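# Align the odd knob in each row of the box

## Task

The knob box has rows of knobs (A1-A4, B1-B4 and so on), and in every row at least three knobs already aim at one shared mark. Find any knob whose mark differs from its row's majority and rotate it to that shared mark. By the end, every other knob must still aim at the mark it started on.

## Robot and tools

Robot: two FANUC CRX-5iA arms, left_arm and right_arm, each carrying a two-finger parallel gripper (pads open to 50 mm). Calibrated bases: left_arm at (-0.065, +0.448, 0) m, right_arm at (+0.003, -0.484, 0) m, both yawed very slightly. A camera stand sits behind them.

Frame: all positions, orientations and offset axes use the scene frame. Its origin is at table-top height, halfway between the arms' nominal bases; +x points out over the table, +z up, and left_arm is on the +y side (image left/right does not follow these names). On each gripper, fingers extend along its +z and close along its x; end_effector_position is the point between the pads, fingertips sit 17.5 mm past it, and a housing block juts about 10 cm toward the gripper's -y and rotates with it.

The 18-number row (used by execute_actions and move): one flat list covering both arms, every value in [-1, 1]. Numbers 1-9 are left_arm: dx, dy, dz, rx, ry, rz, then gripper position, force_limit, speed. Numbers 10-18 are the same nine for right_arm. Always send all 18, even when one arm stays idle.
- dx, dy, dz: an offset (not a pose) along scene axes, measured from that arm's Hand target as it was when the action or move began; 1.0 = 0.6 m. Overlong translation vectors get scaled down along their direction.
- rx, ry, rz: one rotation vector, also an offset from the starting Hand target, turning about the hand's position; 1.0 = 180 degrees. Turning a knob about vertical means using rz.
- position, force_limit, speed: absolute gripper commands. position +1 is fully open, about -0.65 is pads touching, -1 means close until something blocks. force_limit -1/0/+1 ≈ 20/102/185 N per pad (real force may run ~15 N higher). speed -1/0/+1 ≈ 20/85/150 mm/s. Both start at +1. Zero is a real command, so to keep a gripper unchanged, resend its last three values. force_limit and speed only take effect once the position value changes by at least 0.01.
Six zeros for an arm's pose re-request its current Hand target.

execute_actions(actions, cameras): actions is a list of actions; each action is a table of up to 15 rows, one per 1/30 s step, and a short table repeats its final row to fill 15 steps. Every row of an action is counted from the pose at that action's start, but each new action starts fresh from the current Hand target, so the same offset sent twice moves twice as far. An empty list returns state plus images. cameras: list of names, ["all"], or [] for none; a bad name invalidates the call.

move(target, speed, blend, blocking, cameras): drives each gripper on a straight line to a target. target is one 18-number row or up to 15 rows; every row is an offset from the same starting Hand targets, not chained. speed is path top speed in m/s (0.002 to 1, default 0.25; rotation up to twice that in rad/s), one value or one per target. blend in metres rounds corners in a list (0 = full stop at each). blocking=false returns after about 0.5 s while motion continues. Paths take at least 0.5 s and are cut at 10 s. Gripper values of the first row are sent at once; later rows' gripper values are sent when the arms arrive and rest. The result adds a move: line with the ending (done, off_target, moving, held, fault) and limits (paced = pose clipped, held = steps withheld). done means rest within 3 mm and 2 degrees; neither done nor off_target says whether contact occurred.

wait(seconds 0-10, cameras): lets time pass holding the last commands; a running move continues. stop(cameras): brakes a running move; fingers keep going. zoom_image(camera, region=[x0,y0,x1,y1]) enlarges part of a camera's latest image, region at most 504x504 px. Cameras: cam_head_left, cam_head_right, cam_high, cam_low, cam_left_wrist, cam_right_wrist, each 896x504. read_manual(section="licences") only gives licence text. finished_scene(scene) ends scene 1 or 2 irreversibly; call nothing after it in that reply.

Control behaviour: each step the commanded pose is limited to within 70 mm and 16 degrees of the measured pose. Hand target in a result is the last commanded pose after that clip, and the next offsets start from it. Grippers often stop a little short; a further command (even zeros) asks again, or send the gap as an offset. Arms do not avoid obstacles; a clearance check may hold commands that bring the arms close together (fingers excepted).

Result lines: end_effector_position (m) and end_effector_quat_wxyz per arm in the scene frame; Hand target; Tool commands; object_status (0 moving, 1 blocked while opening, 2 blocked while closing, i.e. holding, 3 reached position or pads met); position_measured in counts, opening ≈ (250 - counts) × 0.202 mm; joint velocities, omitted when all are within noise; flange force along the gripper's own axes (noisy, includes held weight; "no reading" near singularities); MOTOR HOT and fault lines.

Avoid: arms are stiff, so aiming even slightly past a solid contact can trigger a fault. A net force of 150 N or a joint torque at its limit (150 N m for the big joints, 37.6 N m for the wrist joints) stops that arm for 10 s. Overheating from long stretched holds or pushing at unreachable poses brakes an arm for 30-60 s. Any touching or pressing between the two arms, including a gripper closing on the other's fingers, can fail the scene. Fast contacts hit harder. Do not knock knobs, the box or anything else off the table or hit fixed things hard; leave the other knobs untouched. To end a push, command the target back past the gripper.

Each tool is called after "Emit:" by a JSON object that holds its "method" and its "body".

## Session

Emit:
{"method": "execute_actions", "body": {"actions": []}}

Scene clock: 0.00 s.
left_arm: end_effector_position=(+0.1790, -0.1054, +0.1641) position_measured=3 object_status=3 end_effector_quat_wxyz=(+0.142, +0.535, +0.596, -0.582) | right_arm: end_effector_position=(+0.1883, -0.6763, +0.1324) position_measured=3 object_status=3 end_effector_quat_wxyz=(-0.124, +0.753, +0.563, +0.318)
Joint positions: left_arm=[-0.595 0.394 -0.662 1.549 -1.253 -0.432] | right_arm=[-1.03 -0.049 -0.411 -0.595 -1.589 0.884]
Joint velocities: within noise
Flange force (N): no reading
Hand target: left_arm +0.1790, -0.1054, +0.1641; +0.142, +0.535, +0.596, -0.582 | right_arm +0.1883, -0.6763, +0.1324; -0.124, +0.753, +0.563, +0.318
Tool commands: left_gripper/position=+1.0 left_gripper/force_limit=+1.0 left_gripper/speed=+1.0 right_gripper/position=+1.0 right_gripper/force_limit=+1.0 right_gripper/speed=+1.0
camera_calibration:
cam_left_wrist: T_world_to_cam=[[-0.392141, 0.470076, -0.79073, 0.260626], [0.90506, 0.0433537, -0.423068, -0.0659949], [-0.164593, -0.881561, -0.442448, 0.142938], [0, 0, 0, 1]] pos_world=[0.185458, 0.00635582, 0.241407]
cam_right_wrist: T_world_to_cam=[[0.160337, 0.766586, 0.621802, 0.41345], [0.772142, -0.489837, 0.404791, -0.505321], [0.614889, 0.415216, -0.670453, 0.384309], [0, 0, 0, 1]] pos_world=[0.0875815, -0.724042, 0.205126]

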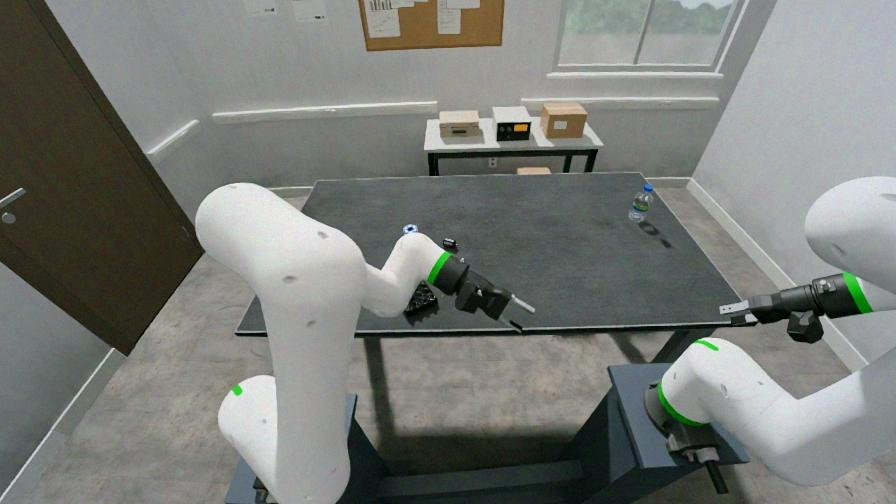

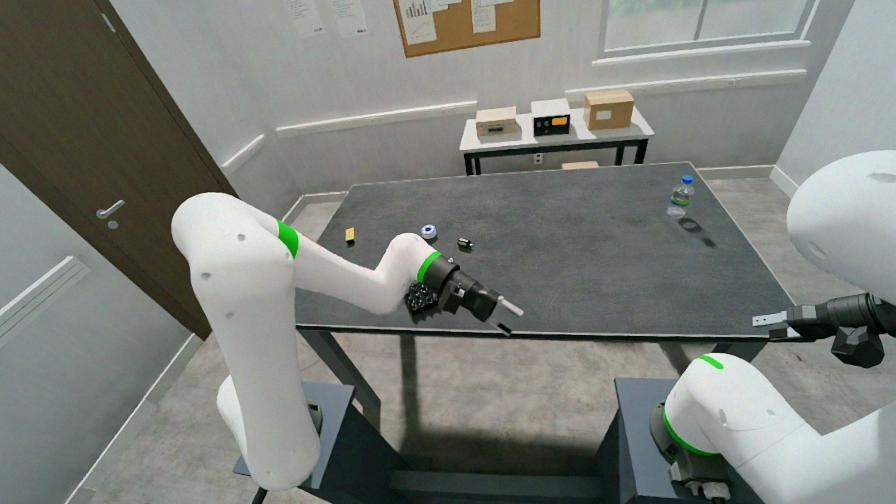

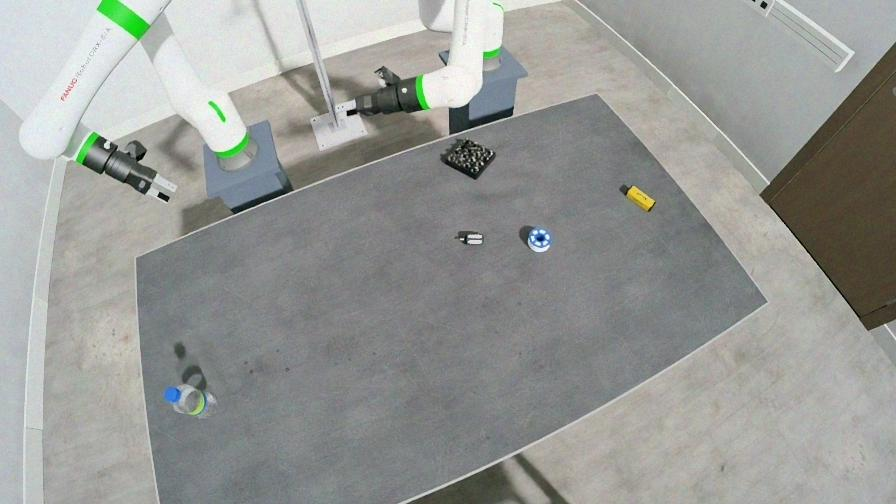

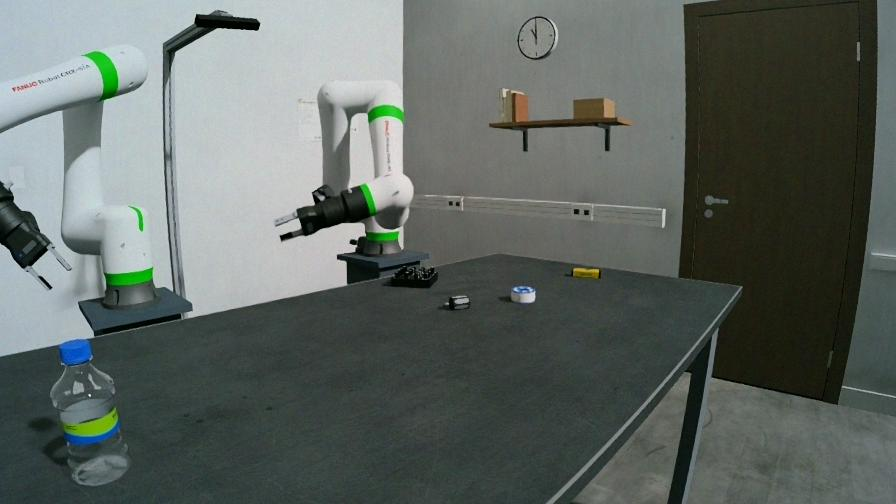

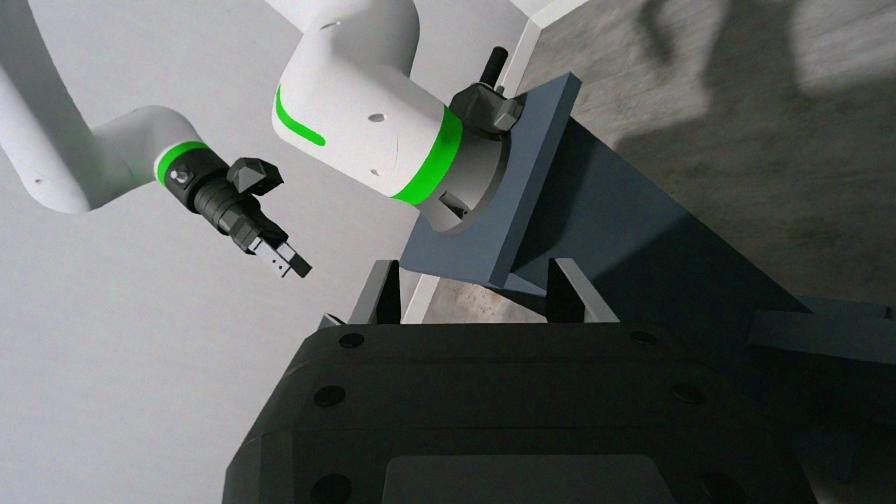

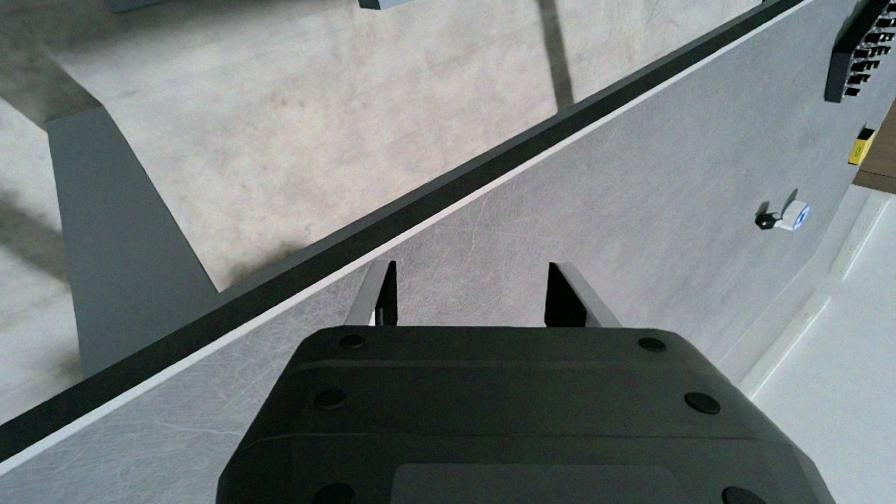

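Emit:
{"method": "zoom_image", "body": {"camera": "cam_high", "region": [430, 130, 510, 185]}}

Emit:
{"method": "zoom_image", "body": {"camera": "cam_head_right", "region": [395, 275, 455, 325]}}

Scaled by 6.300 from the camera's 896x504 image, which has a finer 1280x720 frame.

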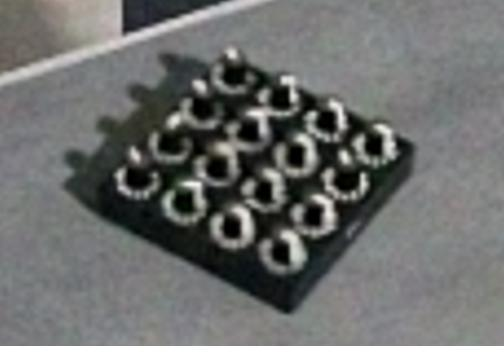

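Scaled by 8.400 from the camera's 896x504 image, which has a finer 1280x720 frame.

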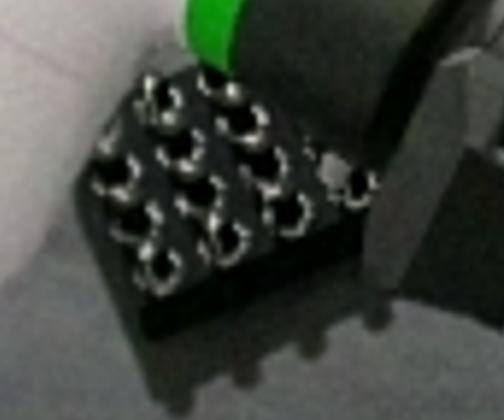

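Emit:
{"method": "move", "body": {"target": [[0,0,0.2,0.1748,-0.1062,-0.0147,1,1,1,0,0,0,0,0,0,1,1,1],[0.252,0.442,0.143,0.3496,-0.2124,-0.0294,1,1,1,0,0,0,0,0,0,1,1,1]], "blend": 0.05, "cameras": ["cam_left_wrist","cam_high"]}}

Emit:
{"method": "zoom_image", "body": {"camera": "cam_left_wrist", "region": [250, 50, 650, 325]}}

Scene clock: 14.63 s.
left_arm: end_effector_position=(+0.3303, +0.1598, +0.2500) position_measured=3 object_status=3 end_effector_quat_wxyz=(+0.000, +0.707, +0.708, +0.000) | right_arm: end_effector_position=(+0.1883, -0.6763, +0.1324) position_measured=3 object_status=3 end_effector_quat_wxyz=(-0.124, +0.753, +0.563, +0.318)
Joint positions: left_arm=[-0.322 0.105 0.039 0 -1.505 0.363] | right_arm=[-1.03 -0.049 -0.411 -0.595 -1.589 0.884]
Flange force (N): left_arm=[-0.3 3.1 -1.5] | right_arm=[1.6 2.4 -2.0]
Hand target: left_arm +0.3302, +0.1598, +0.2499; +0.000, +0.707, +0.708, +0.000 | right_arm +0.1883, -0.6763, +0.1324; -0.124, +0.753, +0.563, +0.318
Off the commanded pose: left_arm 0.000 m, 0 deg | right_arm 0.000 m, 0 deg.
move: done
camera_calibration:
cam_left_wrist: T_world_to_cam=[[-0.00400603, 0.999985, -0.00365401, -0.146448], [0.944819, 0.00498194, 0.327555, -0.372694], [0.327569, -0.00214018, -0.944825, 0.262095], [0, 0, 0, 1]] pos_world=[0.265687, 0.148863, 0.369177]
Images, in order (width x height): cam_high 896x504, cam_left_wrist 896x504.

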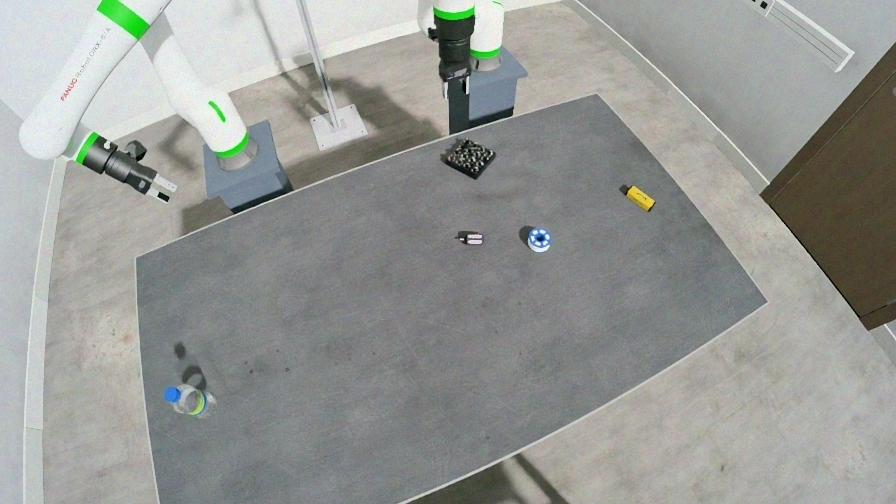

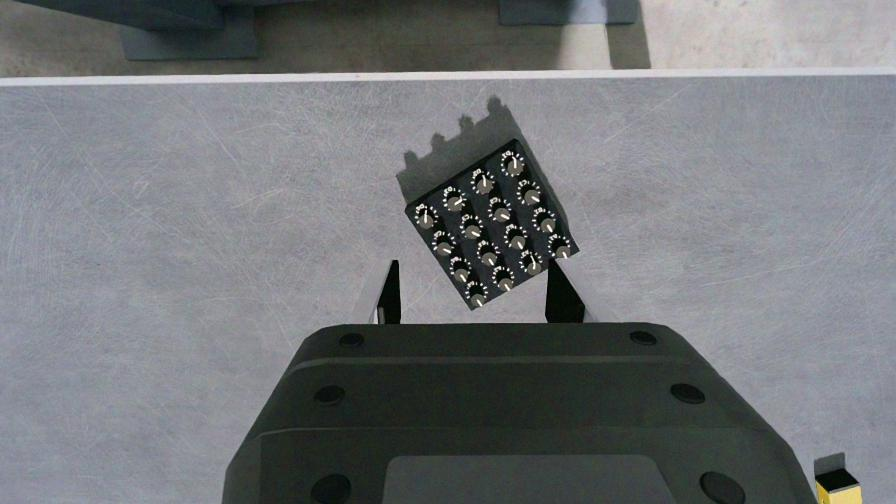

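Scaled by 1.260 from the camera's 896x504 image, which has a finer 1280x720 frame.

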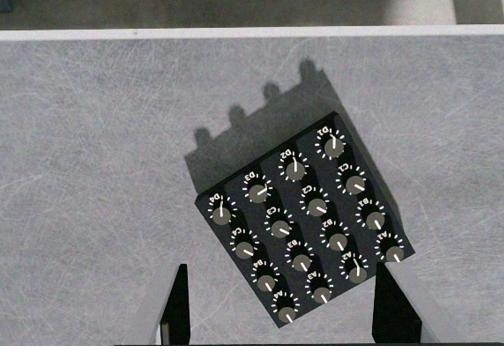

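Emit:
{"method": "zoom_image", "body": {"camera": "cam_left_wrist", "region": [400, 135, 500, 235]}}

Emit:
{"method": "zoom_image", "body": {"camera": "cam_left_wrist", "region": [480, 135, 585, 235]}}

Emit:
{"method": "zoom_image", "body": {"camera": "cam_left_wrist", "region": [430, 220, 520, 310]}}

Emit:
{"method": "zoom_image", "body": {"camera": "cam_left_wrist", "region": [490, 210, 590, 310]}}

Scaled by 5.040 from the camera's 896x504 image, which has a finer 1280x720 frame.

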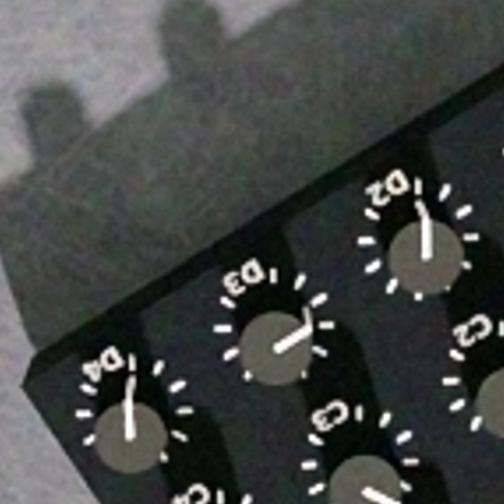

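Scaled by 4.800 from the camera's 896x504 image, which has a finer 1280x720 frame.

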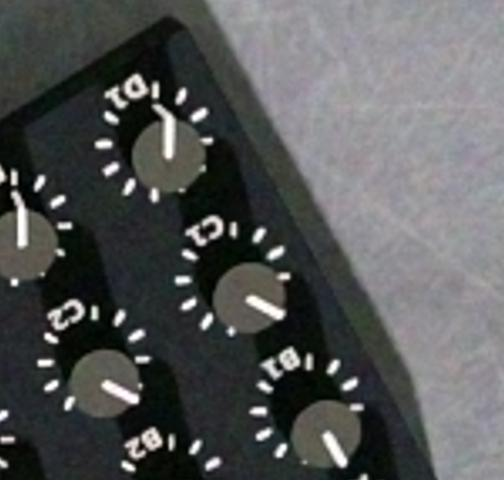

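Scaled by 5.600 from the camera's 896x504 image, which has a finer 1280x720 frame.

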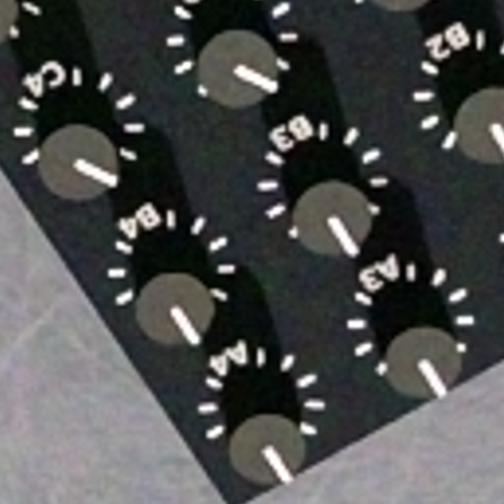

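Scaled by 5.040 from the camera's 896x504 image, which has a finer 1280x720 frame.

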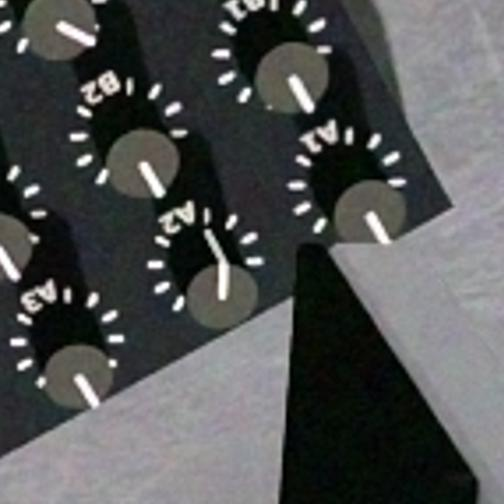

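Emit:
{"method": "move", "body": {"target": [0.1047,0.0987,-0.25,0,0,0.0944,-0.122,-1,0,0,0,0,0,0,0,1,1,1], "cameras": ["cam_left_wrist"]}}

Emit:
{"method": "zoom_image", "body": {"camera": "cam_left_wrist", "region": [250, 50, 650, 350]}}

Scene clock: 43.03 s.
left_arm: end_effector_position=(+0.3930, +0.2190, +0.0999) position_measured=171 object_status=3 end_effector_quat_wxyz=(+0.000, +0.594, +0.804, +0.000) | right_arm: end_effector_position=(+0.1883, -0.6763, +0.1324) position_measured=3 object_status=3 end_effector_quat_wxyz=(-0.124, +0.753, +0.563, +0.318)
Joint positions: left_arm=[-0.168 0.246 -0.156 0 -1.169 0.506] | right_arm=[-1.03 -0.049 -0.411 -0.595 -1.589 0.884]
Flange force (N): left_arm=[-0.6 2.6 -0.8] | right_arm=[0.1 3.4 -2.2]
Hand target: left_arm +0.3931, +0.2190, +0.0999; +0.000, +0.594, +0.804, +0.000 | right_arm +0.1883, -0.6763, +0.1324; -0.124, +0.753, +0.563, +0.318
Off the commanded pose: left_arm 0.000 m, 0 deg | right_arm 0.000 m, 0 deg.
move: done
camera_calibration:
cam_left_wrist: T_world_to_cam=[[-0.296093, 0.955152, -0.00359473, -0.0813456], [0.902115, 0.280884, 0.327556, -0.426745], [0.313875, 0.0937439, -0.944825, 0.0843395], [0, 0, 0, 1]] pos_world=[0.334415, 0.189657, 0.219176]
Images, in order (width x height): cam_left_wrist 896x504.

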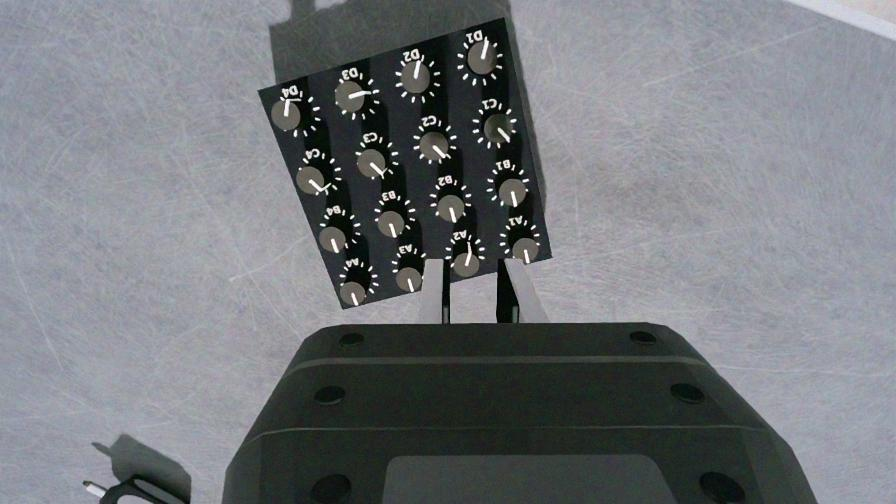

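Scaled by 1.260 from the camera's 896x504 image, which has a finer 1280x720 frame.

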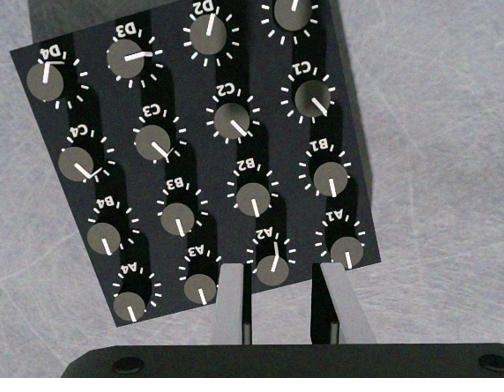

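Emit:
{"method": "move", "body": {"target": [0.0067,-0.0017,-0.0417,0,0,0,-0.122,-1,0,0,0,0,0,0,0,1,1,1], "cameras": ["cam_left_wrist","cam_low"]}}

Emit:
{"method": "zoom_image", "body": {"camera": "cam_left_wrist", "region": [350, 150, 600, 350]}}

Emit:
{"method": "zoom_image", "body": {"camera": "cam_low", "region": [370, 220, 470, 300]}}

Scene clock: 55.30 s.
left_arm: end_effector_position=(+0.3971, +0.2180, +0.0749) position_measured=171 object_status=3 end_effector_quat_wxyz=(+0.000, +0.594, +0.804, +0.000) | right_arm: end_effector_position=(+0.1883, -0.6763, +0.1324) position_measured=3 object_status=3 end_effector_quat_wxyz=(-0.124, +0.753, +0.563, +0.318)
Joint positions: left_arm=[-0.169 0.281 -0.175 0 -1.114 0.506] | right_arm=[-1.03 -0.049 -0.411 -0.595 -1.589 0.884]
Flange force (N): left_arm=[-1.1 3.5 0.2] | right_arm=[1.9 2.8 -2.6]
Hand target: left_arm +0.3971, +0.2180, +0.0749; +0.000, +0.594, +0.804, +0.000 | right_arm +0.1883, -0.6763, +0.1324; -0.124, +0.753, +0.563, +0.318
Off the commanded pose: left_arm 0.000 m, 0 deg | right_arm 0.000 m, 0 deg.
move: done
camera_calibration:
cam_left_wrist: T_world_to_cam=[[-0.296062, 0.955162, -0.00368478, -0.0792611], [0.902124, 0.280886, 0.327529, -0.421972], [0.313878, 0.0936448, -0.944834, 0.0595455], [0, 0, 0, 1]] pos_world=[0.338515, 0.188657, 0.194177]
Images, in order (width x height): cam_low 896x504, cam_left_wrist 896x504.

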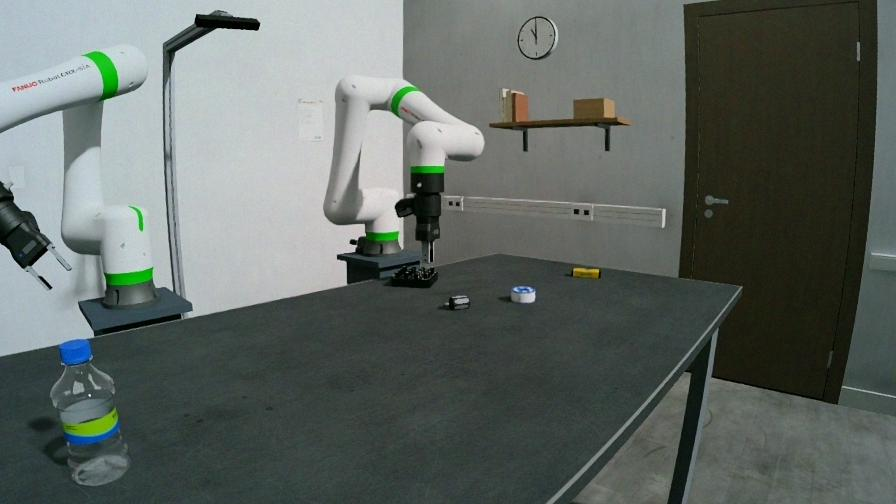

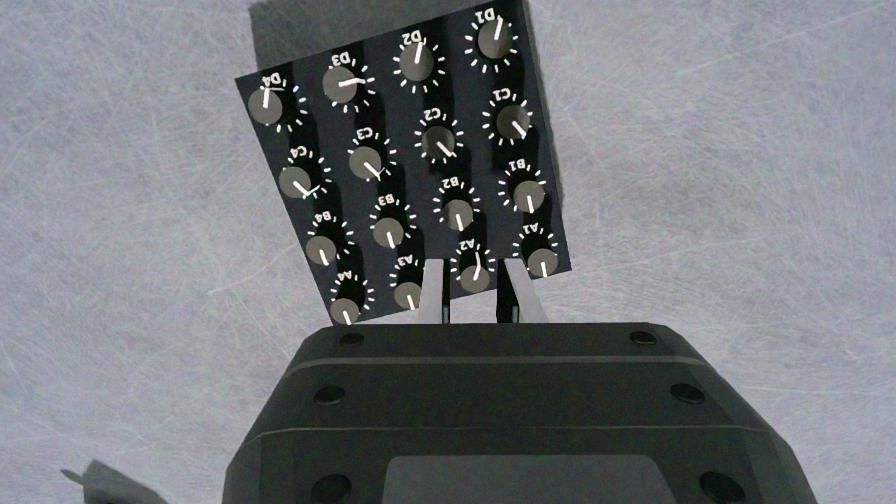

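Scaled by 2.016 from the camera's 896x504 image, which has a finer 1280x720 frame.

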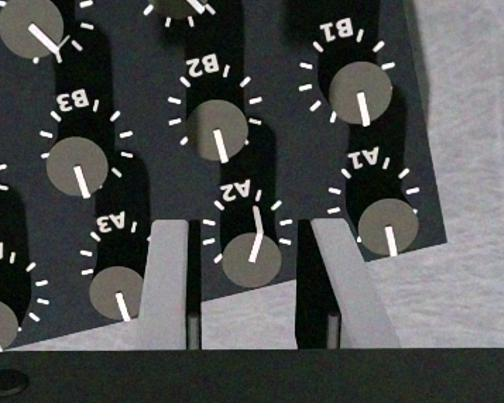

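Scaled by 5.040 from the camera's 896x504 image, which has a finer 1280x720 frame.

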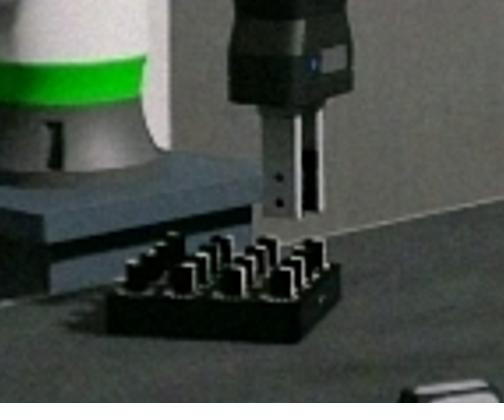

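Emit:
{"method": "move", "body": {"target": [[0.001,0,-0.0475,0,0,0,-0.122,-1,0,0,0,0,0,0,0,1,1,1],[0.001,0,-0.0475,0,0,0,-1,-1,-1,0,0,0,0,0,0,1,1,1]], "speed": 0.08, "cameras": ["cam_left_wrist"]}}

Scene clock: 60.87 s.
left_arm: end_effector_position=(+0.3977, +0.2180, +0.0464) position_measured=197 object_status=2 end_effector_quat_wxyz=(+0.000, +0.594, +0.804, +0.000) | right_arm: end_effector_position=(+0.1883, -0.6763, +0.1324) position_measured=3 object_status=3 end_effector_quat_wxyz=(-0.124, +0.753, +0.563, +0.318)
Joint positions: left_arm=[-0.168 0.316 -0.205 0 -1.05 0.506] | right_arm=[-1.03 -0.049 -0.411 -0.595 -1.589 0.884]
Flange force (N): left_arm=[0.7 3.5 -0.3] | right_arm=[0.5 2.9 -2.5]
Hand target: left_arm +0.3977, +0.2180, +0.0464; +0.000, +0.594, +0.804, +0.000 | right_arm +0.1883, -0.6763, +0.1324; -0.124, +0.753, +0.563, +0.318
Off the commanded pose: left_arm 0.000 m, 0 deg | right_arm 0.000 m, 0 deg.
move: done
camera_calibration:
cam_left_wrist: T_world_to_cam=[[-0.296102, 0.95515, -0.00356682, -0.0791924], [0.902143, 0.280892, 0.327471, -0.413144], [0.313785, 0.0937469, -0.944855, 0.0323504], [0, 0, 0, 1]] pos_world=[0.339115, 0.188657, 0.165577]
Images, in order (width x height): cam_left_wrist 896x504.

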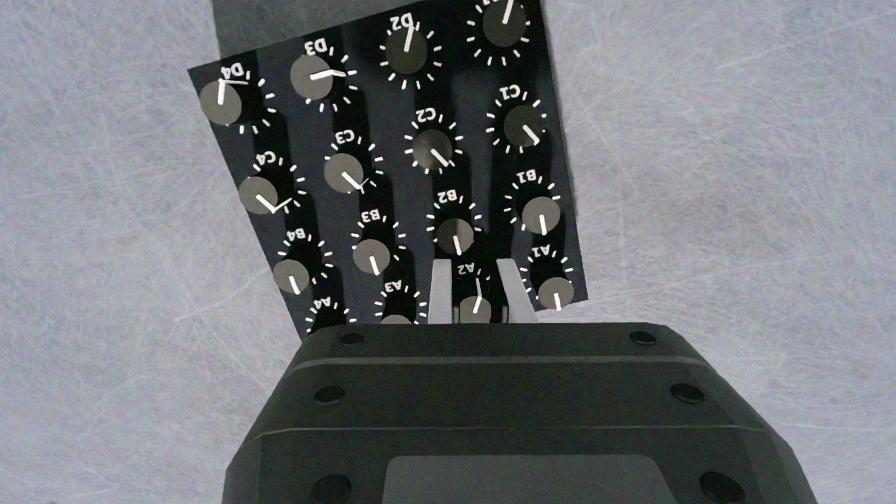

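Emit:
{"method": "move", "body": {"target": [0,0,0,0,0,-0.8333,-1,-1,-1,0,0,0,0,0,0,1,1,1], "speed": 0.5, "cameras": ["cam_left_wrist"]}}

Emit:
{"method": "zoom_image", "body": {"camera": "cam_left_wrist", "region": [350, 150, 600, 350]}}

Scene clock: 66.93 s.
left_arm: end_effector_position=(+0.3977, +0.2180, +0.0464) position_measured=197 object_status=2 end_effector_quat_wxyz=(+0.000, +0.931, -0.366, +0.000) | right_arm: end_effector_position=(+0.1883, -0.6763, +0.1324) position_measured=3 object_status=3 end_effector_quat_wxyz=(-0.124, +0.753, +0.563, +0.318)
Joint positions: left_arm=[-0.168 0.316 -0.204 0 -1.05 -2.113] | right_arm=[-1.03 -0.049 -0.411 -0.595 -1.589 0.884]
Flange force (N): left_arm=[4.7 -3.1 0.1] | right_arm=[2.1 3.1 -2.0]
Hand target: left_arm +0.3977, +0.2180, +0.0464; +0.000, +0.931, -0.366, +0.000 | right_arm +0.1883, -0.6763, +0.1324; -0.124, +0.753, +0.563, +0.318
Off the commanded pose: left_arm 0.000 m, 0 deg | right_arm 0.000 m, 0 deg.
move: done
camera_calibration:
cam_left_wrist: T_world_to_cam=[[0.734009, -0.679131, -0.00362734, -0.132578], [-0.640802, -0.694333, 0.327528, 0.413089], [-0.224953, -0.238084, -0.944834, 0.318951], [0, 0, 0, 1]] pos_world=[0.433771, 0.272721, 0.165577]
Images, in order (width x height): cam_left_wrist 896x504.

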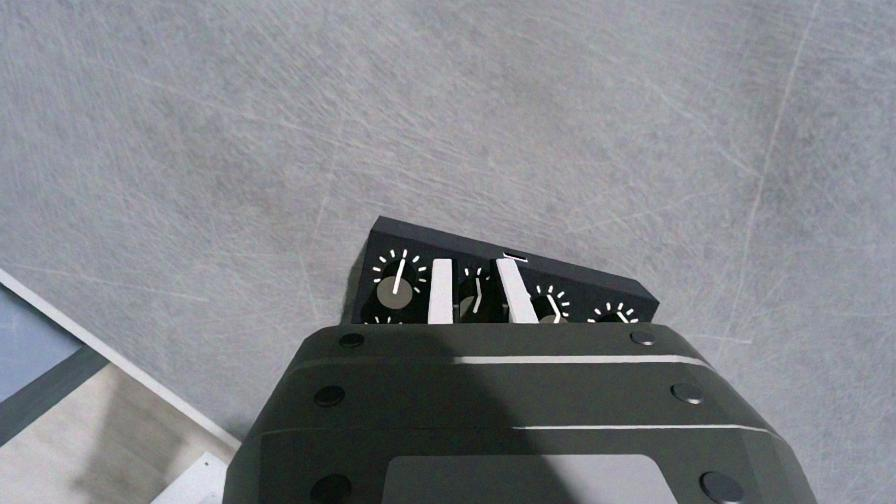

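Scaled by 2.016 from the camera's 896x504 image, which has a finer 1280x720 frame.

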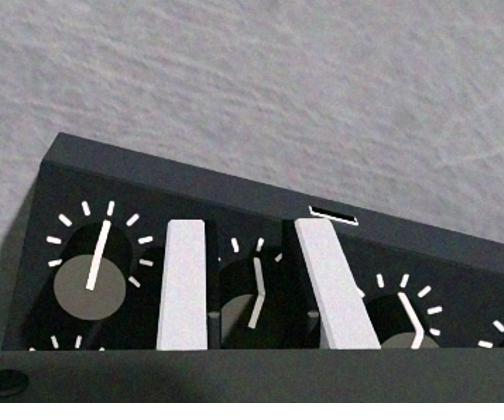

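Emit:
{"method": "move", "body": {"target": [[0,0,0,0,0,0,-0.122,-1,-1,0,0,0,0,0,0,1,1,1],[0,0,0.0727,0,0,0,-0.122,-1,-1,0,0,0,0,0,0,1,1,1],[-0.0928,-0.1083,0.0727,0,0,0,-0.122,-1,-1,0,0,0,0,0,0,1,1,1]], "speed": 0.15, "cameras": ["cam_left_wrist"]}}

Emit:
{"method": "zoom_image", "body": {"camera": "cam_left_wrist", "region": [350, 150, 600, 350]}}

Scene clock: 72.17 s.
left_arm: end_effector_position=(+0.3420, +0.1529, +0.0900) position_measured=171 object_status=3 end_effector_quat_wxyz=(+0.000, +0.931, -0.366, +0.000) | right_arm: end_effector_position=(+0.1883, -0.6763, +0.1324) position_measured=3 object_status=3 end_effector_quat_wxyz=(-0.124, +0.753, +0.563, +0.318)
Joint positions: left_arm=[-0.327 0.234 -0.196 0.001 -1.141 -1.954] | right_arm=[-1.03 -0.049 -0.411 -0.595 -1.589 0.884]
Joint velocities: left_arm=[0 0.001 0.002 -0.005 -0.001 0] | right_arm=[within noise]
Flange force (N): left_arm=[4.3 -1.8 -0.3] | right_arm=[1.6 3.1 -2.1]
Hand target: left_arm +0.3420, +0.1530, +0.0900; +0.000, +0.931, -0.366, +0.000 | right_arm +0.1883, -0.6763, +0.1324; -0.124, +0.753, +0.563, +0.318
Off the commanded pose: left_arm 0.000 m, 0 deg | right_arm 0.000 m, 0 deg.
move: done
camera_calibration:
cam_left_wrist: T_world_to_cam=[[0.734118, -0.679013, -0.0033908, -0.135793], [-0.640708, -0.694341, 0.327695, 0.317883], [-0.224864, -0.238395, -0.944777, 0.332252], [0, 0, 0, 1]] pos_world=[0.37807, 0.207721, 0.209275]
Images, in order (width x height): cam_left_wrist 896x504.

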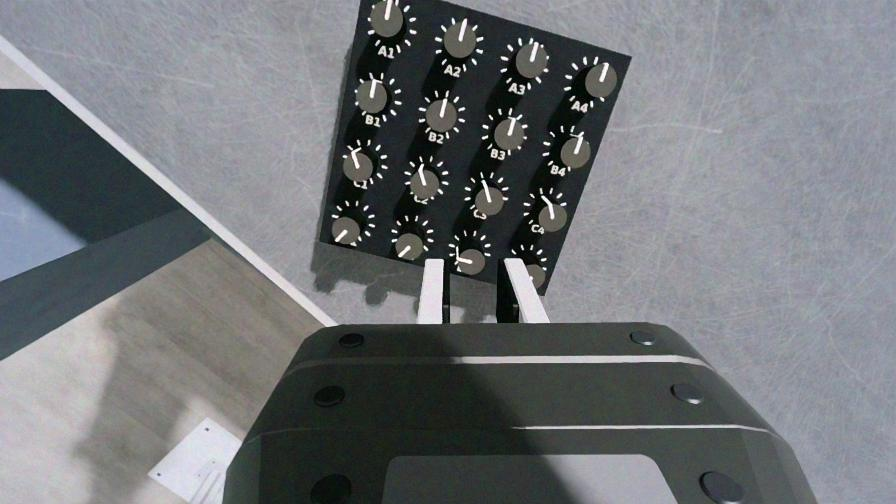

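Scaled by 2.016 from the camera's 896x504 image, which has a finer 1280x720 frame.

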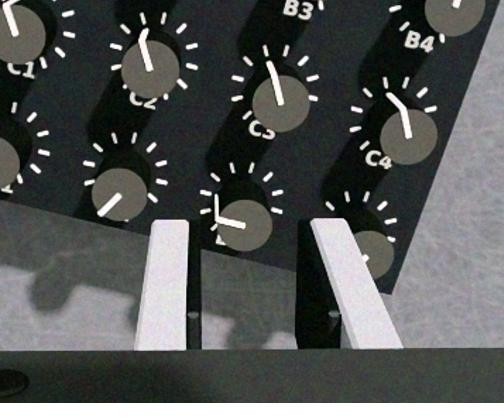

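Emit:
{"method": "move", "body": {"target": [[0,0.0026,-0.0725,0,0,0,-0.122,-1,-1,0,0,0,0,0,0,1,1,1],[0,0.0026,-0.0725,0,0,0,-1,-1,-1,0,0,0,0,0,0,1,1,1],[0,0.0026,-0.0725,0,0,0.3333,-1,-1,-1,0,0,0,0,0,0,1,1,1],[0,0.0026,-0.0725,0,0,0.3333,-0.122,-1,-1,0,0,0,0,0,0,1,1,1],[0,0.0026,0.05,0,0,0.3333,-0.122,-1,-1,0,0,0,0,0,0,1,1,1]], "speed": [0.08,0.1,0.4,0.1,0.2], "cameras": ["cam_left_wrist"]}}

Emit:
{"method": "zoom_image", "body": {"camera": "cam_left_wrist", "region": [200, 0, 650, 350]}}

Scene clock: 81.80 s.
left_arm: end_effector_position=(+0.3420, +0.1545, +0.1200) position_measured=171 object_status=3 end_effector_quat_wxyz=(+0.000, +0.989, +0.148, +0.000) | right_arm: end_effector_position=(+0.1883, -0.6763, +0.1324) position_measured=3 object_status=3 end_effector_quat_wxyz=(-0.124, +0.753, +0.563, +0.318)
Joint positions: left_arm=[-0.324 0.203 -0.158 0.001 -1.209 -0.91] | right_arm=[-1.03 -0.049 -0.411 -0.595 -1.589 0.884]
Flange force (N): left_arm=[2.2 1.4 -0.2] | right_arm=[1.0 2.6 -1.6]
Hand target: left_arm +0.3420, +0.1546, +0.1200; +0.000, +0.989, +0.148, +0.000 | right_arm +0.1883, -0.6763, +0.1324; -0.124, +0.753, +0.563, +0.318
Off the commanded pose: left_arm 0.000 m, 0 deg | right_arm 0.000 m, 0 deg.
move: done
camera_calibration:
cam_left_wrist: T_world_to_cam=[[0.955132, 0.296155, -0.00378253, -0.36083], [0.280984, -0.90202, 0.32773, 0.0259372], [0.0936469, -0.314088, -0.944764, 0.263708], [0, 0, 0, 1]] pos_world=[0.312657, 0.213085, 0.239276]
Images, in order (width x height): cam_left_wrist 896x504.

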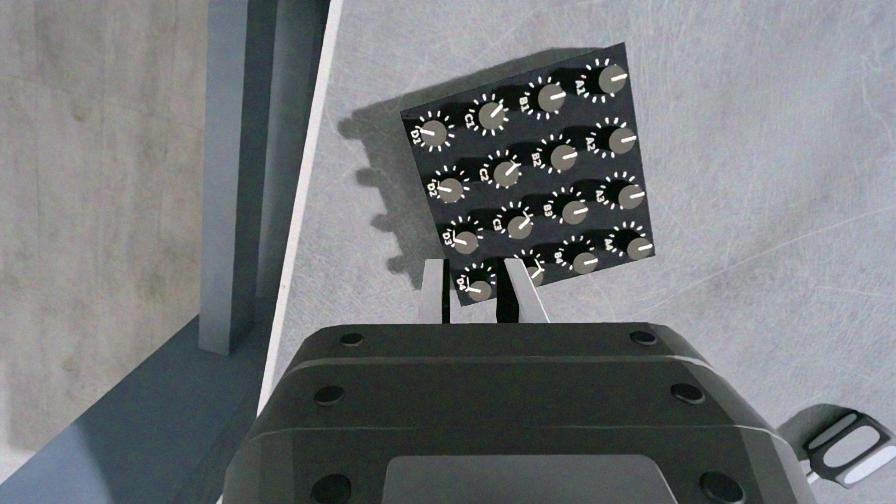

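Scaled by 1.120 from the camera's 896x504 image, which has a finer 1280x720 frame.

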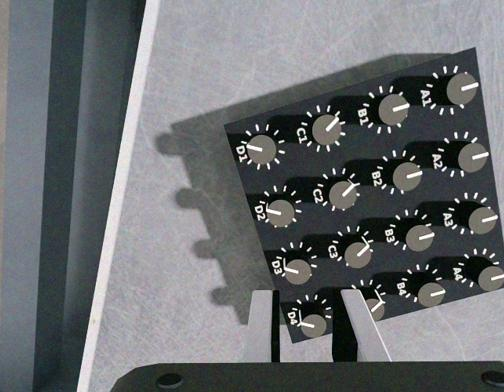

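All match.

Emit:
{"method": "finished_scene", "body": {"scene": 2}}

The scene is finished: the task was done.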